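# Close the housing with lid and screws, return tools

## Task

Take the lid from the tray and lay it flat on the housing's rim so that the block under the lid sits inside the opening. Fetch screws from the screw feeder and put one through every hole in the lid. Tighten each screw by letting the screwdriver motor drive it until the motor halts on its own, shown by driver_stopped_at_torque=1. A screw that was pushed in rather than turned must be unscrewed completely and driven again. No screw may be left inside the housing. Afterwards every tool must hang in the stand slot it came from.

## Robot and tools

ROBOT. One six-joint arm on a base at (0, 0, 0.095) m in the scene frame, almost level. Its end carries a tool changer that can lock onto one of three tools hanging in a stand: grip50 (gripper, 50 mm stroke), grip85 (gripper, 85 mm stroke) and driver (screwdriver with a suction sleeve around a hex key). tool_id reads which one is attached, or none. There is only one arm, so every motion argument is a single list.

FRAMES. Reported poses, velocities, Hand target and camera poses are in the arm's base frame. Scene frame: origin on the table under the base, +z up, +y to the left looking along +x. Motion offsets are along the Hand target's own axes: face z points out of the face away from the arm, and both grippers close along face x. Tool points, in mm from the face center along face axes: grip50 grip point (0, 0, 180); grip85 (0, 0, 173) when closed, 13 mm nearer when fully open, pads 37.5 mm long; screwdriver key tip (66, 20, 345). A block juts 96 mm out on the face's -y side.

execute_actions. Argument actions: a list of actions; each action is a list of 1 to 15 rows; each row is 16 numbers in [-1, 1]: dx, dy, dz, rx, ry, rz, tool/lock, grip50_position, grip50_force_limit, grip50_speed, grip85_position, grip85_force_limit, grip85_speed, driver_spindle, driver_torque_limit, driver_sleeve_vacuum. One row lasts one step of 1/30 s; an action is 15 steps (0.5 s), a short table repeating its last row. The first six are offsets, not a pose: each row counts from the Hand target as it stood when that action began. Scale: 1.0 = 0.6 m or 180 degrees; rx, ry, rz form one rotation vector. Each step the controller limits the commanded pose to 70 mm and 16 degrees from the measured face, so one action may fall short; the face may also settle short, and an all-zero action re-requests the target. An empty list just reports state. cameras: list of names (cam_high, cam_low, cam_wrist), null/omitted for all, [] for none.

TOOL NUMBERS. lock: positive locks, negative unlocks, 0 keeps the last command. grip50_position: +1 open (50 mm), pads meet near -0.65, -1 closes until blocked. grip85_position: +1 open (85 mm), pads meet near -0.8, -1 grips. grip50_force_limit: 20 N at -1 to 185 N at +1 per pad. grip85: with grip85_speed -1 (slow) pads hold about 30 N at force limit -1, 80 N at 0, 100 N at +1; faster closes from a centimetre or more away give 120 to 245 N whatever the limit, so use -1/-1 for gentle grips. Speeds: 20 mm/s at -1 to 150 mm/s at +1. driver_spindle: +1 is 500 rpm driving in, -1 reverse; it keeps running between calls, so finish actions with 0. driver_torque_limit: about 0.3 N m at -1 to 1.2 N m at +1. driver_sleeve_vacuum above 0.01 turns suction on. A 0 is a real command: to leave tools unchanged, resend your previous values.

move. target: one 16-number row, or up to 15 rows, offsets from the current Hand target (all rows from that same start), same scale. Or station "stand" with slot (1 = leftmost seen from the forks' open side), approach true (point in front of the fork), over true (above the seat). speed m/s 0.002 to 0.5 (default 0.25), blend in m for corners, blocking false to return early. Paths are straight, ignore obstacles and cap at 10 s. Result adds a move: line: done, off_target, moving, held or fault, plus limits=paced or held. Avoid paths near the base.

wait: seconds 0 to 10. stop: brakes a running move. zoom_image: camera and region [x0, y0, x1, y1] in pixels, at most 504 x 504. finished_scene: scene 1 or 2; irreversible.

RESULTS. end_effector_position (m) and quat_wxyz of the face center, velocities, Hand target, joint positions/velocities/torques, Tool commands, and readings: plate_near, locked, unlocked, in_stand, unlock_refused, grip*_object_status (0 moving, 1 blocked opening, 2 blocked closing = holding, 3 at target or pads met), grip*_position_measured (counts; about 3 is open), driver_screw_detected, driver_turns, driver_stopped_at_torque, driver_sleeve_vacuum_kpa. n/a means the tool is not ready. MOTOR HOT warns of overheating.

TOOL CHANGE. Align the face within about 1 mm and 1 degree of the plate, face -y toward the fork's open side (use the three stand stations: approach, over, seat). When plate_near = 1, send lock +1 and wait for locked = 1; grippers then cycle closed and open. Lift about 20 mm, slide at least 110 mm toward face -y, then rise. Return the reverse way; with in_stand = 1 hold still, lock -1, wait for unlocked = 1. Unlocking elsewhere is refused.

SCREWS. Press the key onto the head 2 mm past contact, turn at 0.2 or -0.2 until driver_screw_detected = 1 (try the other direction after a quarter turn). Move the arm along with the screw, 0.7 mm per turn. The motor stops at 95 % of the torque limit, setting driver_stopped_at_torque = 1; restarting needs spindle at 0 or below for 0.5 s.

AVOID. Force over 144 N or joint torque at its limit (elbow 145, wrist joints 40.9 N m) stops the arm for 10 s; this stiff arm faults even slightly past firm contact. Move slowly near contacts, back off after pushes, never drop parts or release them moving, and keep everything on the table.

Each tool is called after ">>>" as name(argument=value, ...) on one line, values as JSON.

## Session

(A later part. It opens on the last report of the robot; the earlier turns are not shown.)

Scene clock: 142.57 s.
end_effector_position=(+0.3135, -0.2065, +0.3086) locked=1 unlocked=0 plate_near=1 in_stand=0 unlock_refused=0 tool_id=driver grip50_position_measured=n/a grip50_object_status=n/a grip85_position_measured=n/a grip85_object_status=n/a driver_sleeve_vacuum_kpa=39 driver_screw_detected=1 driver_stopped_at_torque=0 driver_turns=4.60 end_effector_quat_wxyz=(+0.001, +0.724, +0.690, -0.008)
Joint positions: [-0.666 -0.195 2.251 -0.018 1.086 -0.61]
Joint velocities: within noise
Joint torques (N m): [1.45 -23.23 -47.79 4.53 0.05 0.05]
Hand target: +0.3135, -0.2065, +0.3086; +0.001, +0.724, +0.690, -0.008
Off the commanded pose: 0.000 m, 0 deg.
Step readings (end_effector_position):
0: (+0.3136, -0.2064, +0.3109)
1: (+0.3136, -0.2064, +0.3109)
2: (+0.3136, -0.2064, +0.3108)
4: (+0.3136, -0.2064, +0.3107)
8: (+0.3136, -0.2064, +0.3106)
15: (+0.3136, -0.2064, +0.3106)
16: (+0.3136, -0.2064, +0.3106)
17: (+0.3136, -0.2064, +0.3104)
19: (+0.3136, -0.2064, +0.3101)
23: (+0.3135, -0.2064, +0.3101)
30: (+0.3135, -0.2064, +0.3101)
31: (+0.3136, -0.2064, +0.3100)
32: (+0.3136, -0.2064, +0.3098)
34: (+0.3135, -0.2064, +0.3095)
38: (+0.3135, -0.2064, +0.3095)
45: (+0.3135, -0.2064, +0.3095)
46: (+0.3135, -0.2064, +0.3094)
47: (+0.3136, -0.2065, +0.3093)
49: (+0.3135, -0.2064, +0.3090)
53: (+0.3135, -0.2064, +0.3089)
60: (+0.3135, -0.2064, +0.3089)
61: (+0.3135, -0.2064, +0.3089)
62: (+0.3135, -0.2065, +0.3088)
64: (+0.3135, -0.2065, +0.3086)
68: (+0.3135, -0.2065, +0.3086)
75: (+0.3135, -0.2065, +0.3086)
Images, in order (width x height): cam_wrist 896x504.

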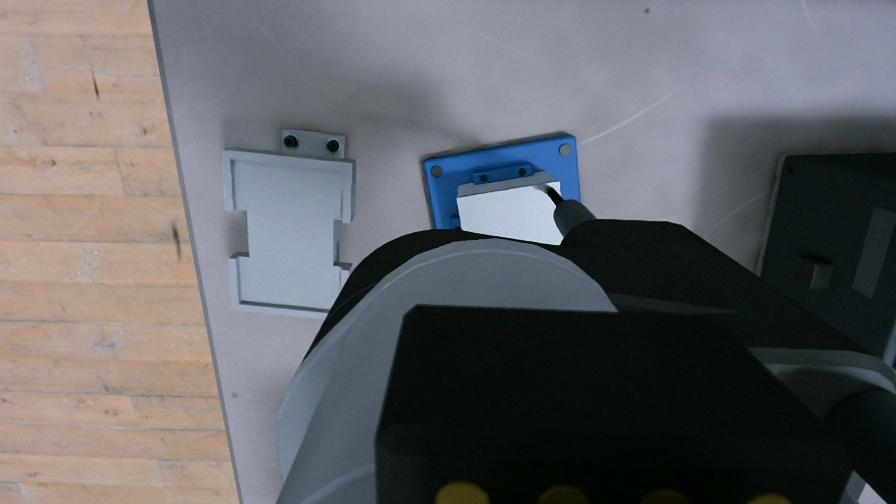

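>>> execute_actions(actions=[[[0,0,0.0005,0,0,0,0,1,1,1,1,-0.1,-1,0.2,0,1]],[[0,0,0.00095,0,0,0,0,1,1,1,1,-0.1,-1,0.2,0,1]],[[0,0,0.00095,0,0,0,0,1,1,1,1,-0.1,-1,0.2,0,1]],[[0,0,0.0006,0,0,0,0,1,1,1,1,-0.1,-1,0.2,0,1]],[[0,0,0.0004,0,0,0,0,1,1,1,1,-0.1,-1,0.0,0,1]]], cameras=["cam_wrist"])

>>> zoom_image(camera="cam_wrist", region=[538, 176, 558, 196])

>>> zoom_image(camera="cam_wrist", region=[535, 170, 575, 210])

Scene clock: 145.47 s.
end_effector_position=(+0.3135, -0.2065, +0.3065) locked=1 unlocked=0 plate_near=1 in_stand=0 unlock_refused=0 tool_id=driver grip50_position_measured=n/a grip50_object_status=n/a grip85_position_measured=n/a grip85_object_status=n/a driver_sleeve_vacuum_kpa=40 driver_screw_detected=1 driver_stopped_at_torque=1 driver_turns=7.01 end_effector_quat_wxyz=(+0.001, +0.724, +0.690, -0.008)
Joint positions: [-0.666 -0.193 2.254 -0.018 1.082 -0.61]
Joint velocities: within noise
Joint torques (N m): [1.5 -23.57 -47.81 4.65 -0.07 0.08]
Hand target: +0.3135, -0.2065, +0.3065; +0.001, +0.724, +0.690, -0.008
Off the commanded pose: 0.000 m, 0 deg.
Step readings (end_effector_position):
0: (+0.3135, -0.2065, +0.3086)
1: (+0.3135, -0.2065, +0.3085)
2: (+0.3135, -0.2065, +0.3084)
4: (+0.3135, -0.2065, +0.3083)
8: (+0.3135, -0.2065, +0.3083)
15: (+0.3135, -0.2065, +0.3083)
16: (+0.3135, -0.2065, +0.3082)
17: (+0.3135, -0.2065, +0.3080)
19: (+0.3135, -0.2065, +0.3077)
23: (+0.3135, -0.2065, +0.3077)
30: (+0.3135, -0.2065, +0.3077)
31: (+0.3135, -0.2065, +0.3076)
32: (+0.3135, -0.2065, +0.3075)
34: (+0.3135, -0.2065, +0.3072)
38: (+0.3135, -0.2065, +0.3071)
45: (+0.3135, -0.2065, +0.3071)
46: (+0.3135, -0.2065, +0.3071)
47: (+0.3135, -0.2065, +0.3070)
49: (+0.3135, -0.2065, +0.3068)
53: (+0.3135, -0.2065, +0.3068)
60: (+0.3135, -0.2065, +0.3068)
61: (+0.3135, -0.2065, +0.3067)
62: (+0.3135, -0.2065, +0.3067)
64: (+0.3135, -0.2065, +0.3065)
68: (+0.3135, -0.2065, +0.3065)
75: (+0.3135, -0.2065, +0.3065)
Images, in order (width x height): cam_wrist 896x504.

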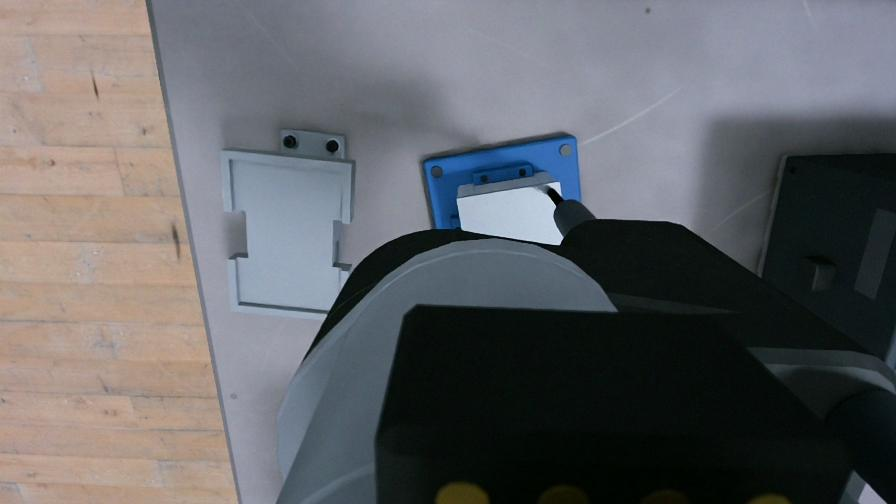

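Scaled by 25.200 from the camera's 896x504 image, which has a finer 1280x720 frame.

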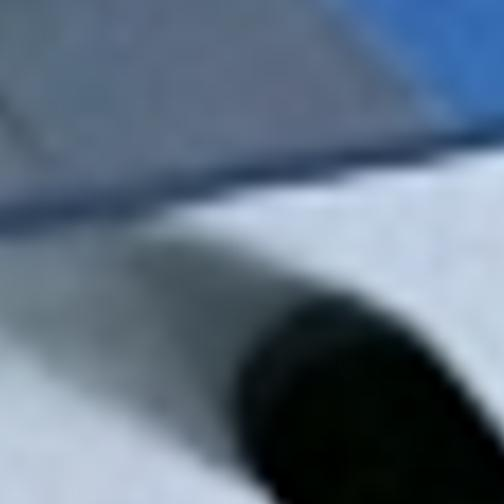

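Scaled by 12.600 from the camera's 896x504 image, which has a finer 1280x720 frame.

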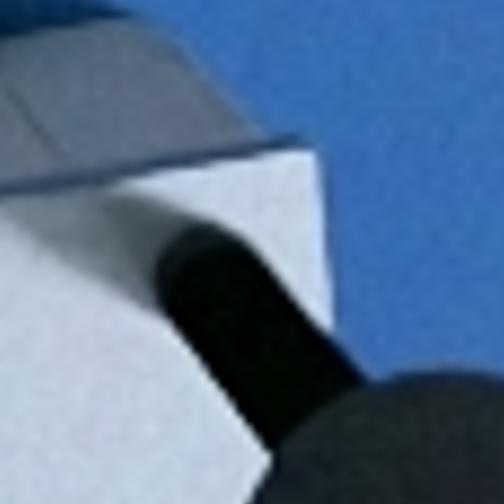

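>>> move(target=[0,0,-0.04167,0,0,0,0,1,1,1,1,-0.1,-1,0,0,0], speed=0.04, cameras=["cam_wrist"])

>>> zoom_image(camera="cam_wrist", region=[528, 166, 568, 206])

Scene clock: 146.50 s.
end_effector_position=(+0.3138, -0.2062, +0.3315) locked=1 unlocked=0 plate_near=1 in_stand=0 unlock_refused=0 tool_id=driver grip50_position_measured=n/a grip50_object_status=n/a grip85_position_measured=n/a grip85_object_status=n/a driver_sleeve_vacuum_kpa=0 driver_screw_detected=0 driver_stopped_at_torque=1 driver_turns=7.01 end_effector_quat_wxyz=(+0.001, +0.724, +0.690, -0.008)
Joint positions: [-0.665 -0.216 2.221 -0.017 1.138 -0.61]
Joint velocities: within noise
Joint torques (N m): [1.31 -23.68 -50.97 4.57 0.51 -0.08]
Hand target: +0.3138, -0.2062, +0.3315; +0.001, +0.724, +0.690, -0.008
Off the commanded pose: 0.000 m, 0 deg.
move: done
Images, in order (width x height): cam_wrist 896x504.

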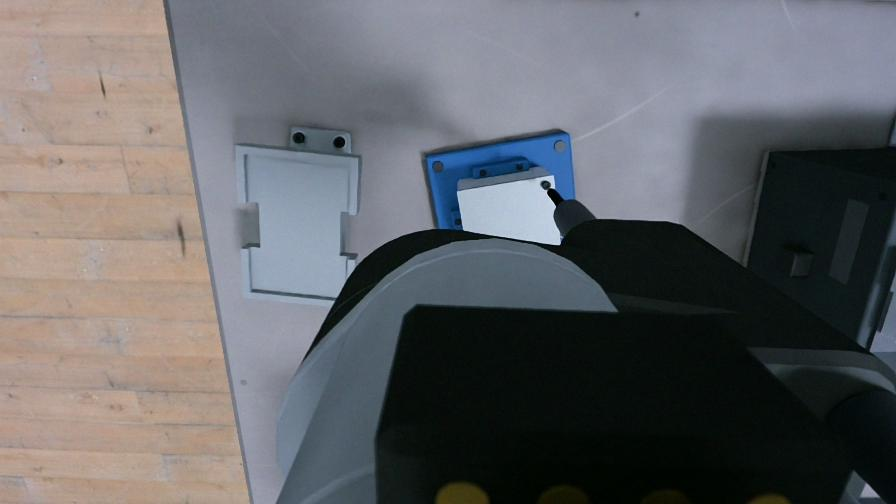

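Scaled by 12.600 from the camera's 896x504 image, which has a finer 1280x720 frame.

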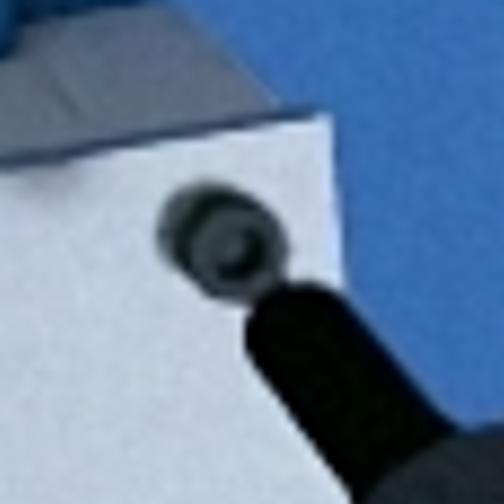

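>>> zoom_image(camera="cam_wrist", region=[536, 174, 556, 194])

Scaled by 25.200 from the camera's 896x504 image, which has a finer 1280x720 frame.

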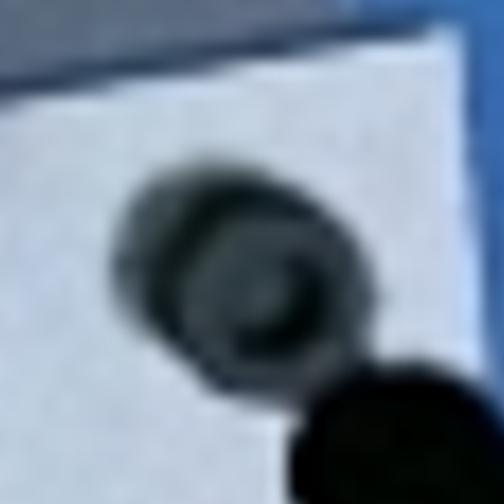

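>>> move(target=[[0,0,-0.2142,0,0,0,0,1,1,1,1,-0.1,-1,0,0,0],[0.3868,0.0867,-0.2202,0,0,0,0,1,1,1,1,-0.1,-1,0,0,0]], speed=0.15, blend=0.04, cameras=["cam_low"])

Scene clock: 149.93 s.
end_effector_position=(+0.3783, +0.0246, +0.4603) locked=1 unlocked=0 plate_near=1 in_stand=0 unlock_refused=0 tool_id=driver grip50_position_measured=n/a grip50_object_status=n/a grip85_position_measured=n/a grip85_object_status=n/a driver_sleeve_vacuum_kpa=0 driver_screw_detected=0 driver_stopped_at_torque=1 driver_turns=7.01 end_effector_quat_wxyz=(+0.001, +0.724, +0.690, -0.008)
Joint positions: [-0.02 -0.279 2.024 -0.012 1.407 0.03]
Joint velocities: within noise
Joint torques (N m): [0.59 -20.3 -55.94 4.83 -0.02 0]
Hand target: +0.3783, +0.0246, +0.4603; +0.001, +0.724, +0.690, -0.008
Off the commanded pose: 0.000 m, 0 deg.
move: done
Images, in order (width x height): cam_low 896x504.

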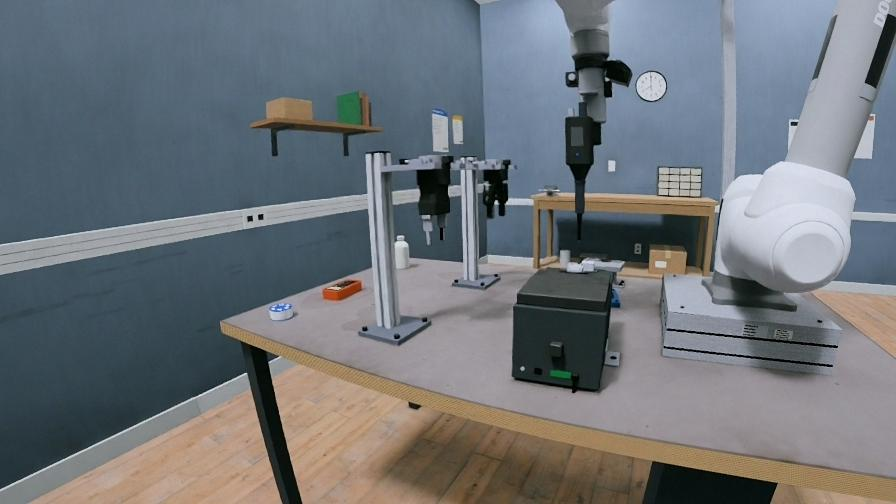

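>>> move(target=[0.0004,-0.0017,0.0503,0,0,0,0,1,1,1,1,-0.1,-1,0,0,0], speed=0.06, cameras=["cam_wrist","cam_low"])

>>> zoom_image(camera="cam_wrist", region=[538, 172, 558, 192])

>>> zoom_image(camera="cam_low", region=[550, 220, 610, 280])

Scene clock: 150.93 s.
end_effector_position=(+0.3770, +0.0246, +0.4301) locked=1 unlocked=0 plate_near=1 in_stand=0 unlock_refused=0 tool_id=driver grip50_position_measured=n/a grip50_object_status=n/a grip85_position_measured=n/a grip85_object_status=n/a driver_sleeve_vacuum_kpa=0 driver_screw_detected=0 driver_stopped_at_torque=1 driver_turns=7.01 end_effector_quat_wxyz=(+0.001, +0.724, +0.690, -0.008)
Joint positions: [-0.02 -0.271 2.073 -0.012 1.349 0.031]
Joint velocities: within noise
Joint torques (N m): [1.12 -20.31 -55.07 4.86 0.1 0.01]
Hand target: +0.3770, +0.0246, +0.4301; +0.001, +0.724, +0.690, -0.008
Off the commanded pose: 0.000 m, 0 deg.
move: done
Images, in order (width x height): cam_low 896x504, cam_wrist 896x504.

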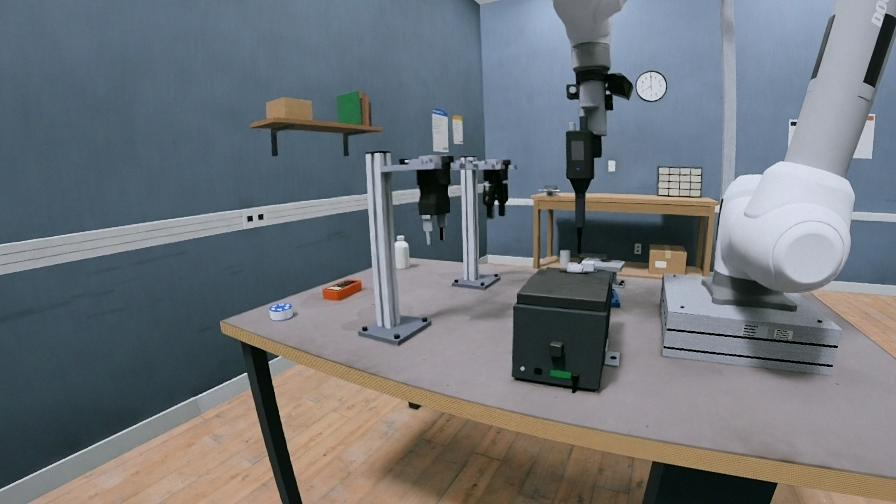

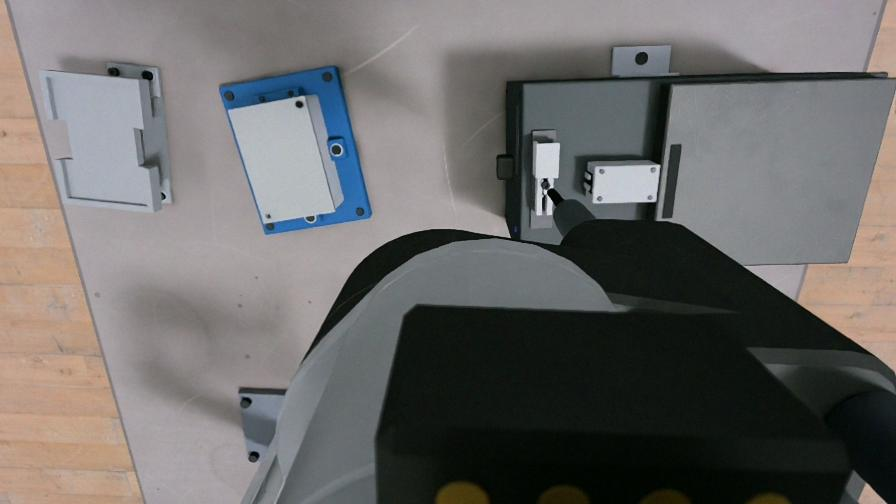

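Scaled by 25.200 from the camera's 896x504 image, which has a finer 1280x720 frame.

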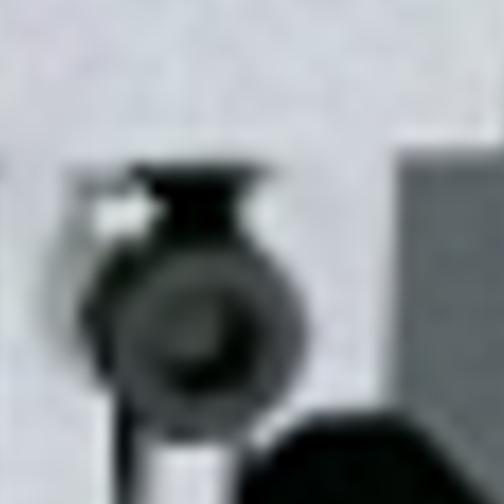

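Scaled by 8.400 from the camera's 896x504 image, which has a finer 1280x720 frame.

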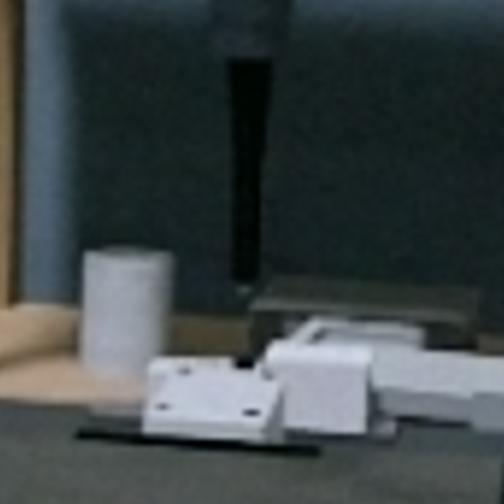

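>>> move(target=[-0.0004,-0.0006,0.0223,0,0,0,0,1,1,1,1,-0.1,-1,0,0,0], speed=0.03, cameras=["cam_wrist","cam_low"])

>>> zoom_image(camera="cam_wrist", region=[540, 178, 560, 198])

>>> zoom_image(camera="cam_low", region=[550, 220, 610, 280])

Scene clock: 152.13 s.
end_effector_position=(+0.3765, +0.0242, +0.4167) locked=1 unlocked=0 plate_near=1 in_stand=0 unlock_refused=0 tool_id=driver grip50_position_measured=n/a grip50_object_status=n/a grip85_position_measured=n/a grip85_object_status=n/a driver_sleeve_vacuum_kpa=0 driver_screw_detected=0 driver_stopped_at_torque=1 driver_turns=7.01 end_effector_quat_wxyz=(+0.001, +0.724, +0.690, -0.008)
Joint positions: [-0.021 -0.266 2.094 -0.012 1.323 0.03]
Joint velocities: within noise
Joint torques (N m): [1.07 -20.88 -55.46 4.88 0.08 -0.01]
Hand target: +0.3765, +0.0242, +0.4167; +0.001, +0.724, +0.690, -0.008
Off the commanded pose: 0.000 m, 0 deg.
move: done
Images, in order (width x height): cam_low 896x504, cam_wrist 896x504.

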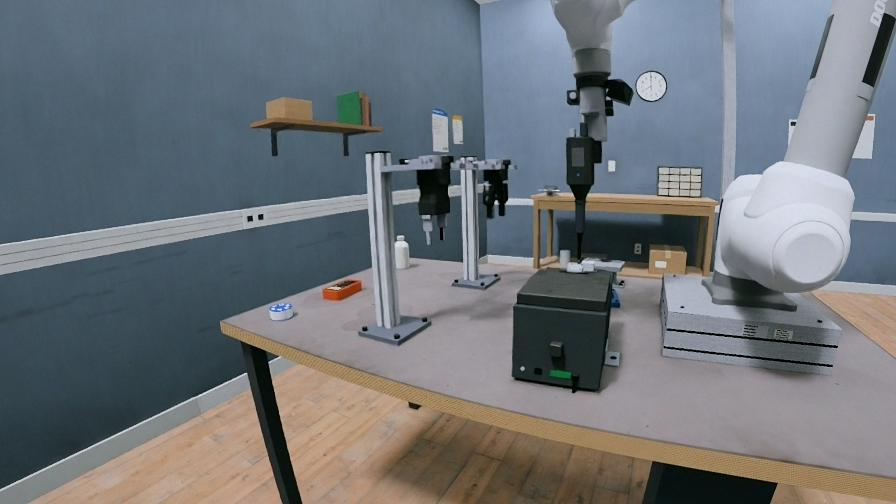

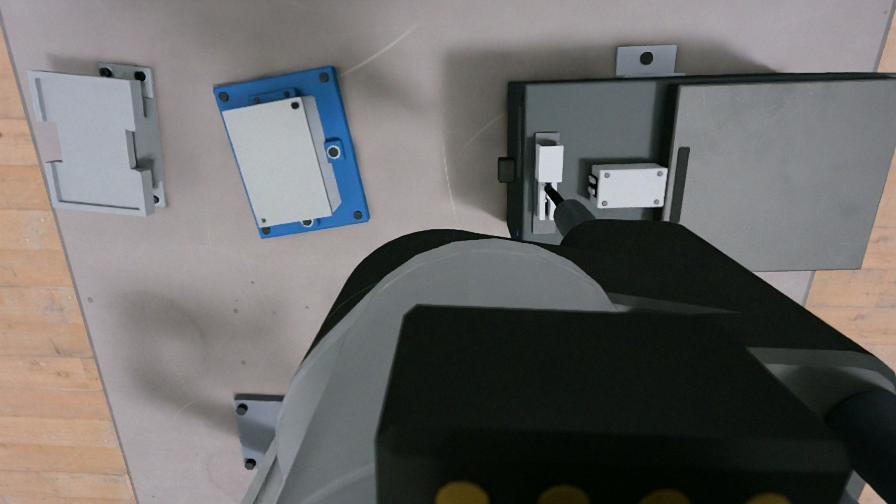

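Scaled by 25.200 from the camera's 896x504 image, which has a finer 1280x720 frame.

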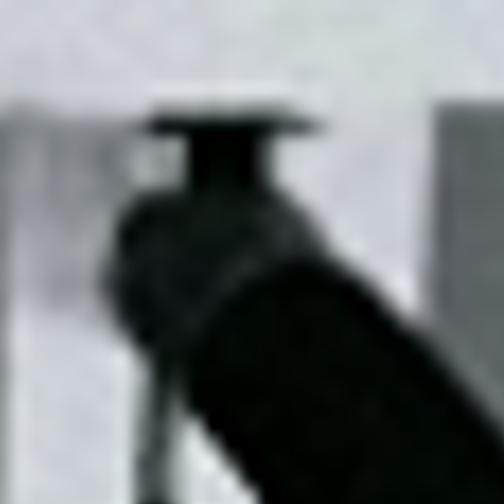

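Scaled by 8.400 from the camera's 896x504 image, which has a finer 1280x720 frame.

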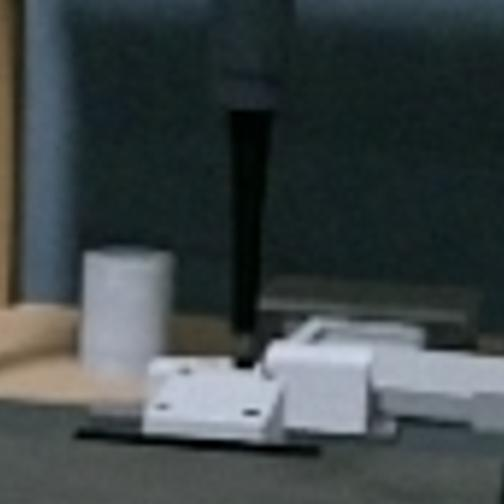

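>>> move(target=[0,0,0.0072,0,0,0,0,1,1,1,1,-0.1,-1,0,0,1], speed=0.01, cameras=["cam_wrist","cam_low"])

>>> zoom_image(camera="cam_wrist", region=[540, 178, 560, 198])

>>> zoom_image(camera="cam_low", region=[550, 220, 610, 280])

Scene clock: 153.20 s.
end_effector_position=(+0.3764, +0.0241, +0.4124) locked=1 unlocked=0 plate_near=1 in_stand=0 unlock_refused=0 tool_id=driver grip50_position_measured=n/a grip50_object_status=n/a grip85_position_measured=n/a grip85_object_status=n/a driver_sleeve_vacuum_kpa=14 driver_screw_detected=0 driver_stopped_at_torque=1 driver_turns=7.01 end_effector_quat_wxyz=(+0.001, +0.724, +0.690, -0.008)
Joint positions: [-0.021 -0.264 2.101 -0.012 1.314 0.03]
Joint velocities: within noise
Joint torques (N m): [0.92 -21.29 -54.95 4.8 0.02 -0.03]
Hand target: +0.3764, +0.0242, +0.4124; +0.001, +0.724, +0.690, -0.008
Off the commanded pose: 0.000 m, 0 deg.
move: done
Images, in order (width x height): cam_low 896x504, cam_wrist 896x504.

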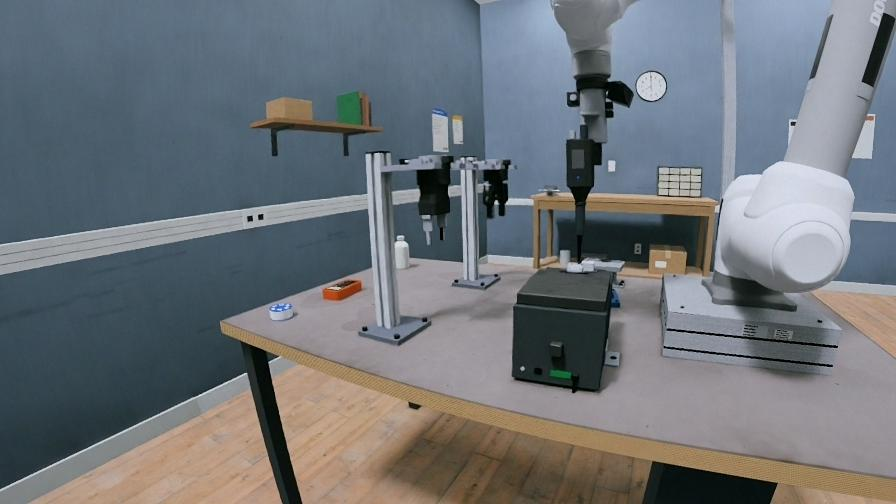

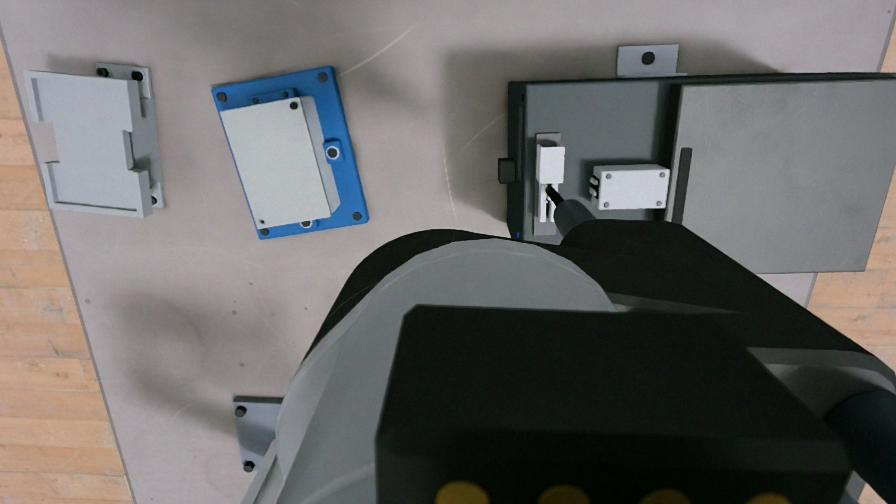

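Scaled by 25.200 from the camera's 896x504 image, which has a finer 1280x720 frame.

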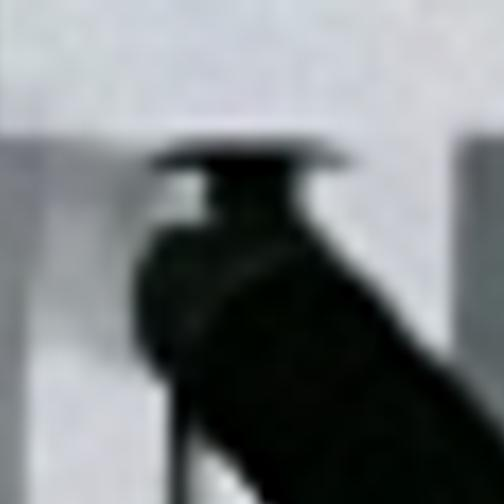

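Scaled by 8.400 from the camera's 896x504 image, which has a finer 1280x720 frame.

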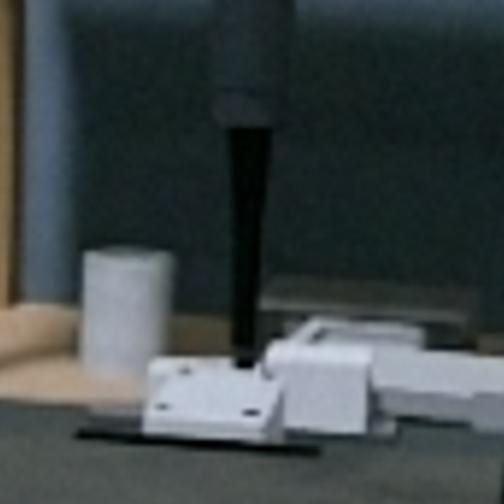

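>>> execute_actions(actions=[[[0,0,0.0005,0,0,0,0,1,1,1,1,-0.1,-1,-0.1,0,1]],[[0,0,0,0,0,0,0,1,1,1,1,-0.1,-1,0,0,1]]], cameras=["cam_wrist"])

>>> zoom_image(camera="cam_wrist", region=[540, 178, 560, 198])

Scene clock: 154.57 s.
end_effector_position=(+0.3764, +0.0241, +0.4121) locked=1 unlocked=0 plate_near=1 in_stand=0 unlock_refused=0 tool_id=driver grip50_position_measured=n/a grip50_object_status=n/a grip85_position_measured=n/a grip85_object_status=n/a driver_sleeve_vacuum_kpa=14 driver_screw_detected=0 driver_stopped_at_torque=1 driver_turns=6.61 end_effector_quat_wxyz=(+0.001, +0.724, +0.690, -0.008)
Joint positions: [-0.021 -0.263 2.101 -0.012 1.314 0.03]
Joint velocities: within noise
Joint torques (N m): [0.35 -19.54 -53.09 4.56 0.21 -0.03]
Hand target: +0.3764, +0.0241, +0.4121; +0.001, +0.724, +0.690, -0.008
Off the commanded pose: 0.000 m, 0 deg.
Step readings (end_effector_position):
0: (+0.3764, +0.0241, +0.4124)
1: (+0.3764, +0.0241, +0.4124)
2: (+0.3764, +0.0241, +0.4123)
4: (+0.3764, +0.0241, +0.4122)
8: (+0.3764, +0.0241, +0.4121)
15: (+0.3764, +0.0241, +0.4121)
16: (+0.3764, +0.0241, +0.4121)
17: (+0.3764, +0.0241, +0.4121)
19: (+0.3764, +0.0241, +0.4121)
23: (+0.3764, +0.0241, +0.4121)
30: (+0.3764, +0.0241, +0.4121)
Images, in order (width x height): cam_wrist 896x504.

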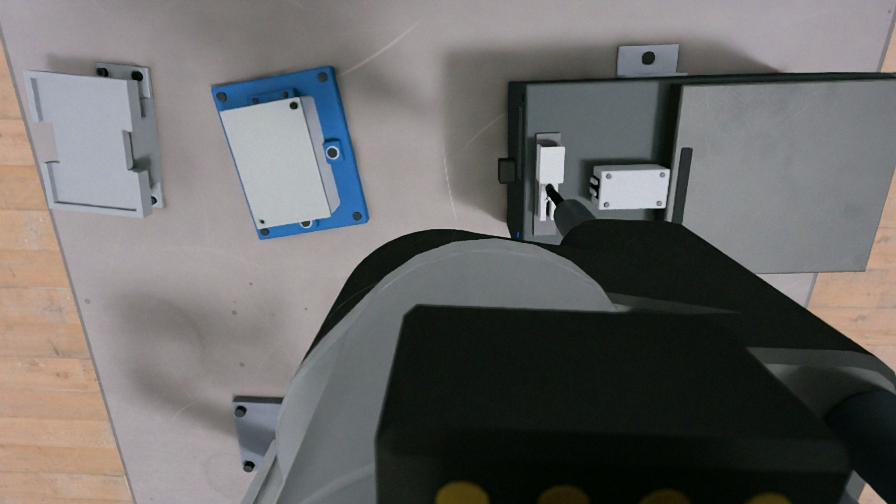

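Scaled by 25.200 from the camera's 896x504 image, which has a finer 1280x720 frame.

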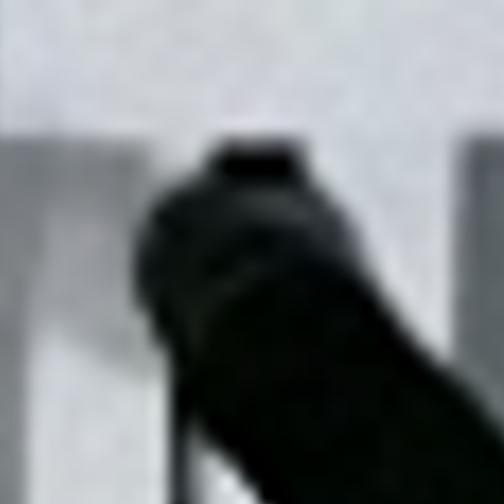

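>>> execute_actions(actions=[[[0,-0.0003,0,0,0,0,0,1,1,1,1,-0.1,-1,-0.1,0,1],[0,-0.0008,0,0,0,0,0,1,1,1,1,-0.1,-1,-0.1,0,1],[0,-0.0012,0,0,0,0,0,1,1,1,1,-0.1,-1,-0.1,0,1]],[[0,0,0,0,0,0,0,1,1,1,1,-0.1,-1,0,0,1]]], cameras=["cam_wrist","cam_low"])

>>> zoom_image(camera="cam_wrist", region=[540, 178, 560, 198])

>>> zoom_image(camera="cam_low", region=[550, 220, 610, 280])

Scene clock: 155.97 s.
end_effector_position=(+0.3757, +0.0242, +0.4121) locked=1 unlocked=0 plate_near=1 in_stand=0 unlock_refused=0 tool_id=driver grip50_position_measured=n/a grip50_object_status=n/a grip85_position_measured=n/a grip85_object_status=n/a driver_sleeve_vacuum_kpa=14 driver_screw_detected=0 driver_stopped_at_torque=1 driver_turns=6.20 end_effector_quat_wxyz=(+0.001, +0.724, +0.690, -0.008)
Joint positions: [-0.021 -0.265 2.102 -0.012 1.314 0.03]
Joint velocities: within noise
Joint torques (N m): [0.68 -19.23 -53.24 4.5 0.18 -0.04]
Hand target: +0.3757, +0.0242, +0.4121; +0.001, +0.724, +0.690, -0.008
Off the commanded pose: 0.000 m, 0 deg.
Step readings (end_effector_position):
0: (+0.3764, +0.0241, +0.4121)
1: (+0.3764, +0.0241, +0.4121)
2: (+0.3764, +0.0241, +0.4121)
4: (+0.3760, +0.0242, +0.4120)
8: (+0.3758, +0.0242, +0.4121)
15: (+0.3757, +0.0242, +0.4121)
16: (+0.3757, +0.0242, +0.4121)
17: (+0.3757, +0.0242, +0.4121)
19: (+0.3757, +0.0242, +0.4121)
23: (+0.3757, +0.0242, +0.4121)
30: (+0.3757, +0.0242, +0.4121)
Images, in order (width x height): cam_low 896x504, cam_wrist 896x504.

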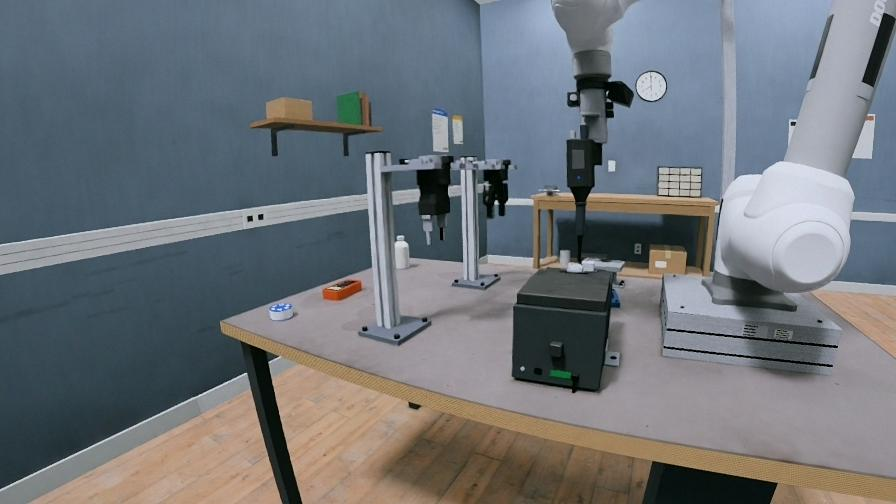

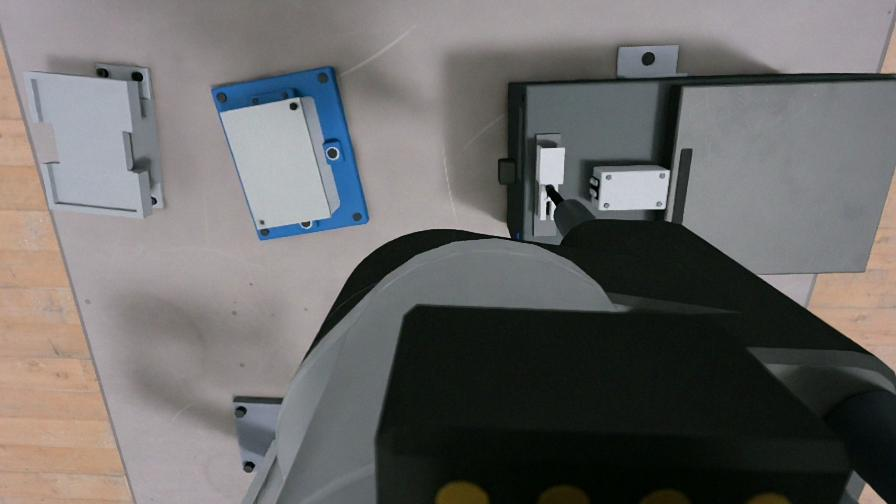

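Scaled by 25.200 from the camera's 896x504 image, which has a finer 1280x720 frame.

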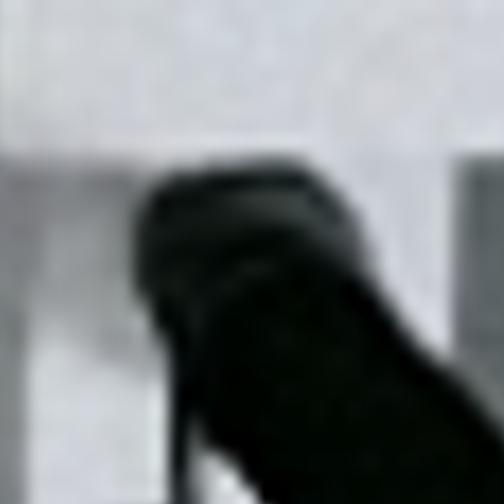

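Scaled by 8.400 from the camera's 896x504 image, which has a finer 1280x720 frame.

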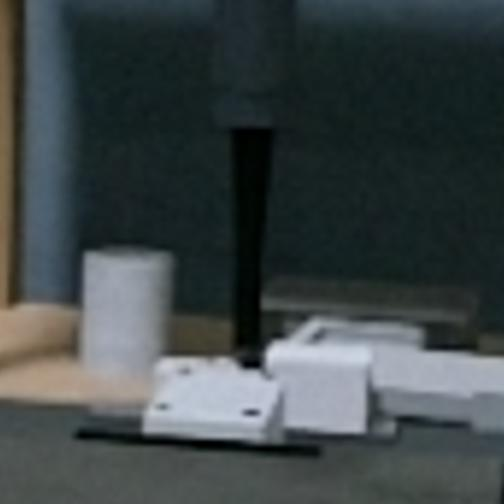

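>>> execute_actions(actions=[[[0,-0.0003,0,0,0,0,0,1,1,1,1,-0.1,-1,-0.1,0,1],[0,-0.0006,0,0,0,0,0,1,1,1,1,-0.1,-1,-0.1,0,1],[0,-0.0009,0,0,0,0,0,1,1,1,1,-0.1,-1,-0.1,0,1],[0,-0.0012,0,0,0,0,0,1,1,1,1,-0.1,-1,-0.1,0,1]],[[0,0,0,0,0,0,0,1,1,1,1,-0.1,-1,0,0,1]]], cameras=["cam_wrist","cam_low"])

>>> zoom_image(camera="cam_wrist", region=[540, 178, 560, 198])

>>> zoom_image(camera="cam_low", region=[550, 220, 610, 280])

Scene clock: 157.33 s.
end_effector_position=(+0.3750, +0.0242, +0.4121) locked=1 unlocked=0 plate_near=1 in_stand=0 unlock_refused=0 tool_id=driver grip50_position_measured=n/a grip50_object_status=n/a grip85_position_measured=n/a grip85_object_status=n/a driver_sleeve_vacuum_kpa=14 driver_screw_detected=0 driver_stopped_at_torque=1 driver_turns=5.79 end_effector_quat_wxyz=(+0.001, +0.724, +0.690, -0.008)
Joint positions: [-0.021 -0.266 2.103 -0.012 1.315 0.03]
Joint velocities: within noise
Joint torques (N m): [0.93 -19.37 -52.94 4.5 0.13 0.01]
Hand target: +0.3750, +0.0242, +0.4121; +0.001, +0.724, +0.690, -0.008
Off the commanded pose: 0.000 m, 0 deg.
Step readings (end_effector_position):
0: (+0.3757, +0.0242, +0.4121)
1: (+0.3757, +0.0242, +0.4121)
2: (+0.3756, +0.0242, +0.4122)
4: (+0.3753, +0.0242, +0.4122)
8: (+0.3750, +0.0242, +0.4121)
15: (+0.3750, +0.0242, +0.4121)
16: (+0.3750, +0.0242, +0.4121)
17: (+0.3750, +0.0242, +0.4121)
19: (+0.3750, +0.0242, +0.4121)
23: (+0.3750, +0.0242, +0.4121)
30: (+0.3750, +0.0242, +0.4121)
Images, in order (width x height): cam_low 896x504, cam_wrist 896x504.

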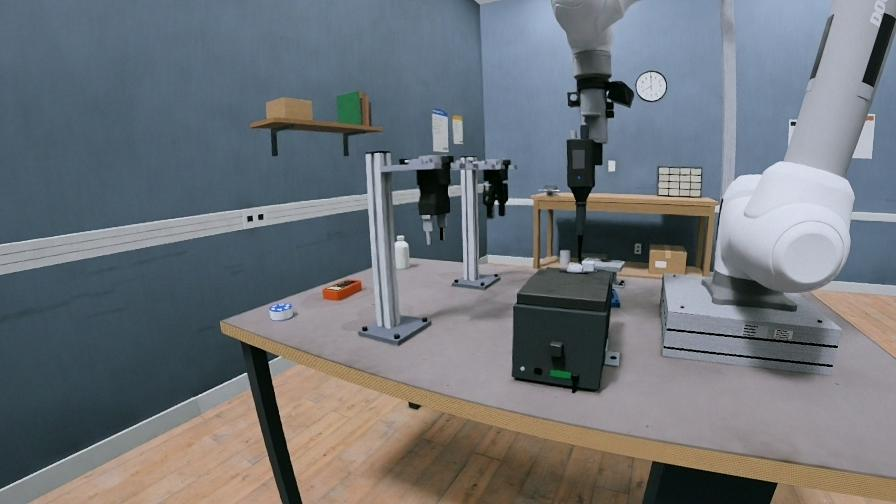

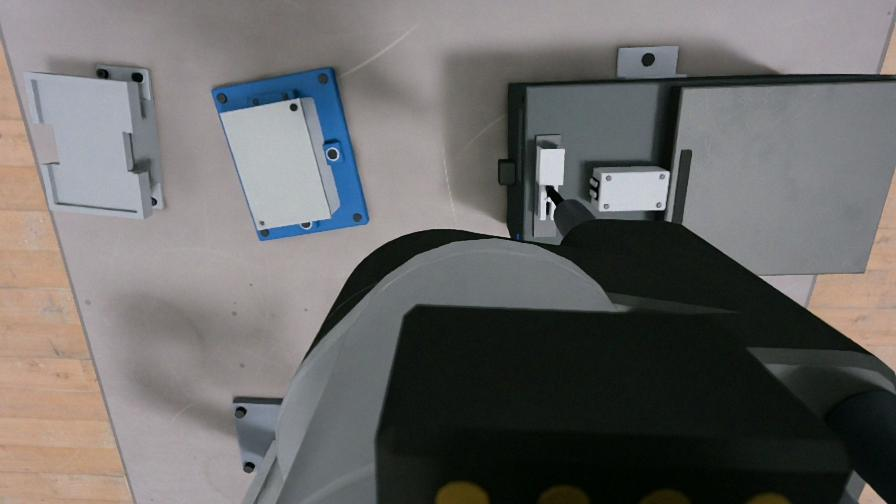

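Scaled by 25.200 from the camera's 896x504 image, which has a finer 1280x720 frame.

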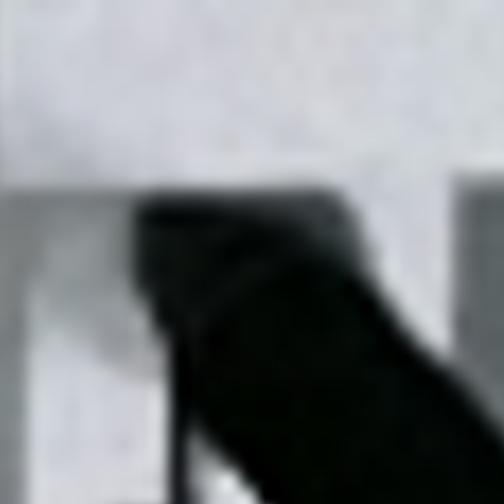

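Scaled by 8.400 from the camera's 896x504 image, which has a finer 1280x720 frame.

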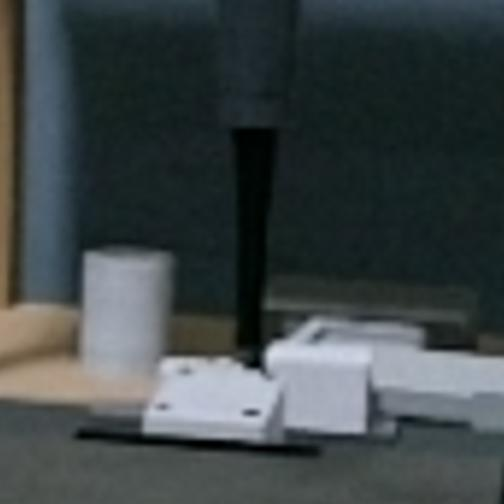

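>>> move(target=[0,0,-0.03,0,0,0,0,1,1,1,1,-0.1,-1,0,0,0], speed=0.03, cameras=["cam_wrist","cam_low"])

>>> zoom_image(camera="cam_wrist", region=[536, 172, 556, 192])

>>> zoom_image(camera="cam_low", region=[550, 220, 610, 280])

Scene clock: 158.80 s.
end_effector_position=(+0.3752, +0.0244, +0.4301) locked=1 unlocked=0 plate_near=1 in_stand=0 unlock_refused=0 tool_id=driver grip50_position_measured=n/a grip50_object_status=n/a grip85_position_measured=n/a grip85_object_status=n/a driver_sleeve_vacuum_kpa=0 driver_screw_detected=0 driver_stopped_at_torque=1 driver_turns=5.79 end_effector_quat_wxyz=(+0.001, +0.724, +0.690, -0.008)
Joint positions: [-0.021 -0.274 2.075 -0.012 1.35 0.03]
Joint velocities: within noise
Joint torques (N m): [0.94 -20.24 -55.4 4.81 0.01 0.03]
Hand target: +0.3752, +0.0244, +0.4301; +0.001, +0.724, +0.690, -0.008
Off the commanded pose: 0.000 m, 0 deg.
move: done
Images, in order (width x height): cam_low 896x504, cam_wrist 896x504.

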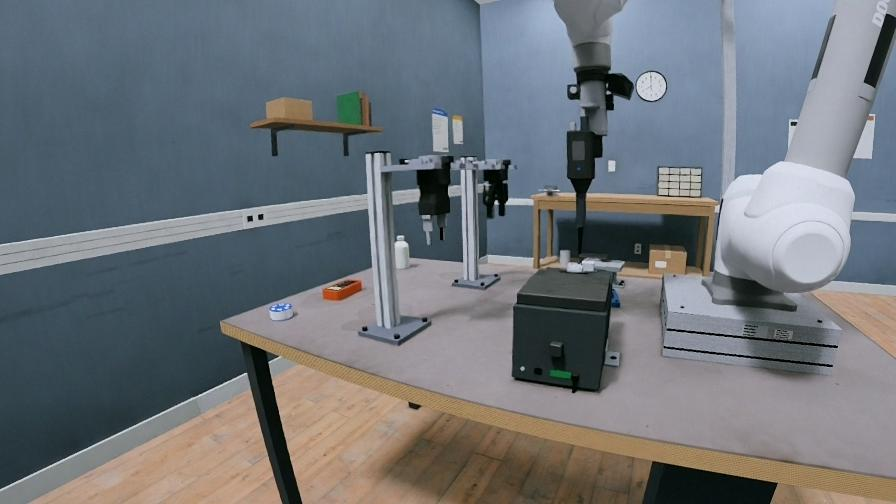

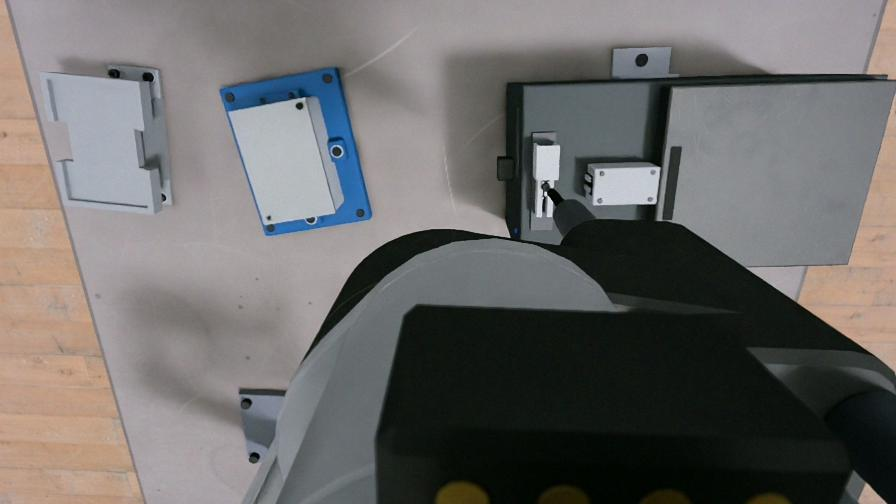

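Scaled by 25.200 from the camera's 896x504 image, which has a finer 1280x720 frame.

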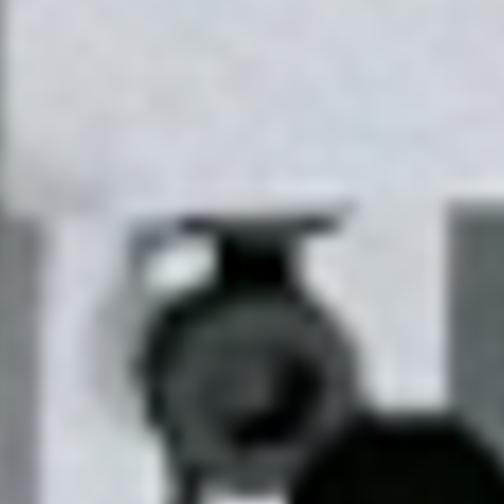

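Scaled by 8.400 from the camera's 896x504 image, which has a finer 1280x720 frame.

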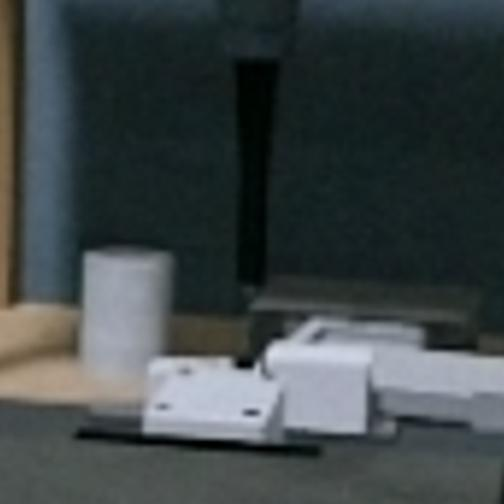

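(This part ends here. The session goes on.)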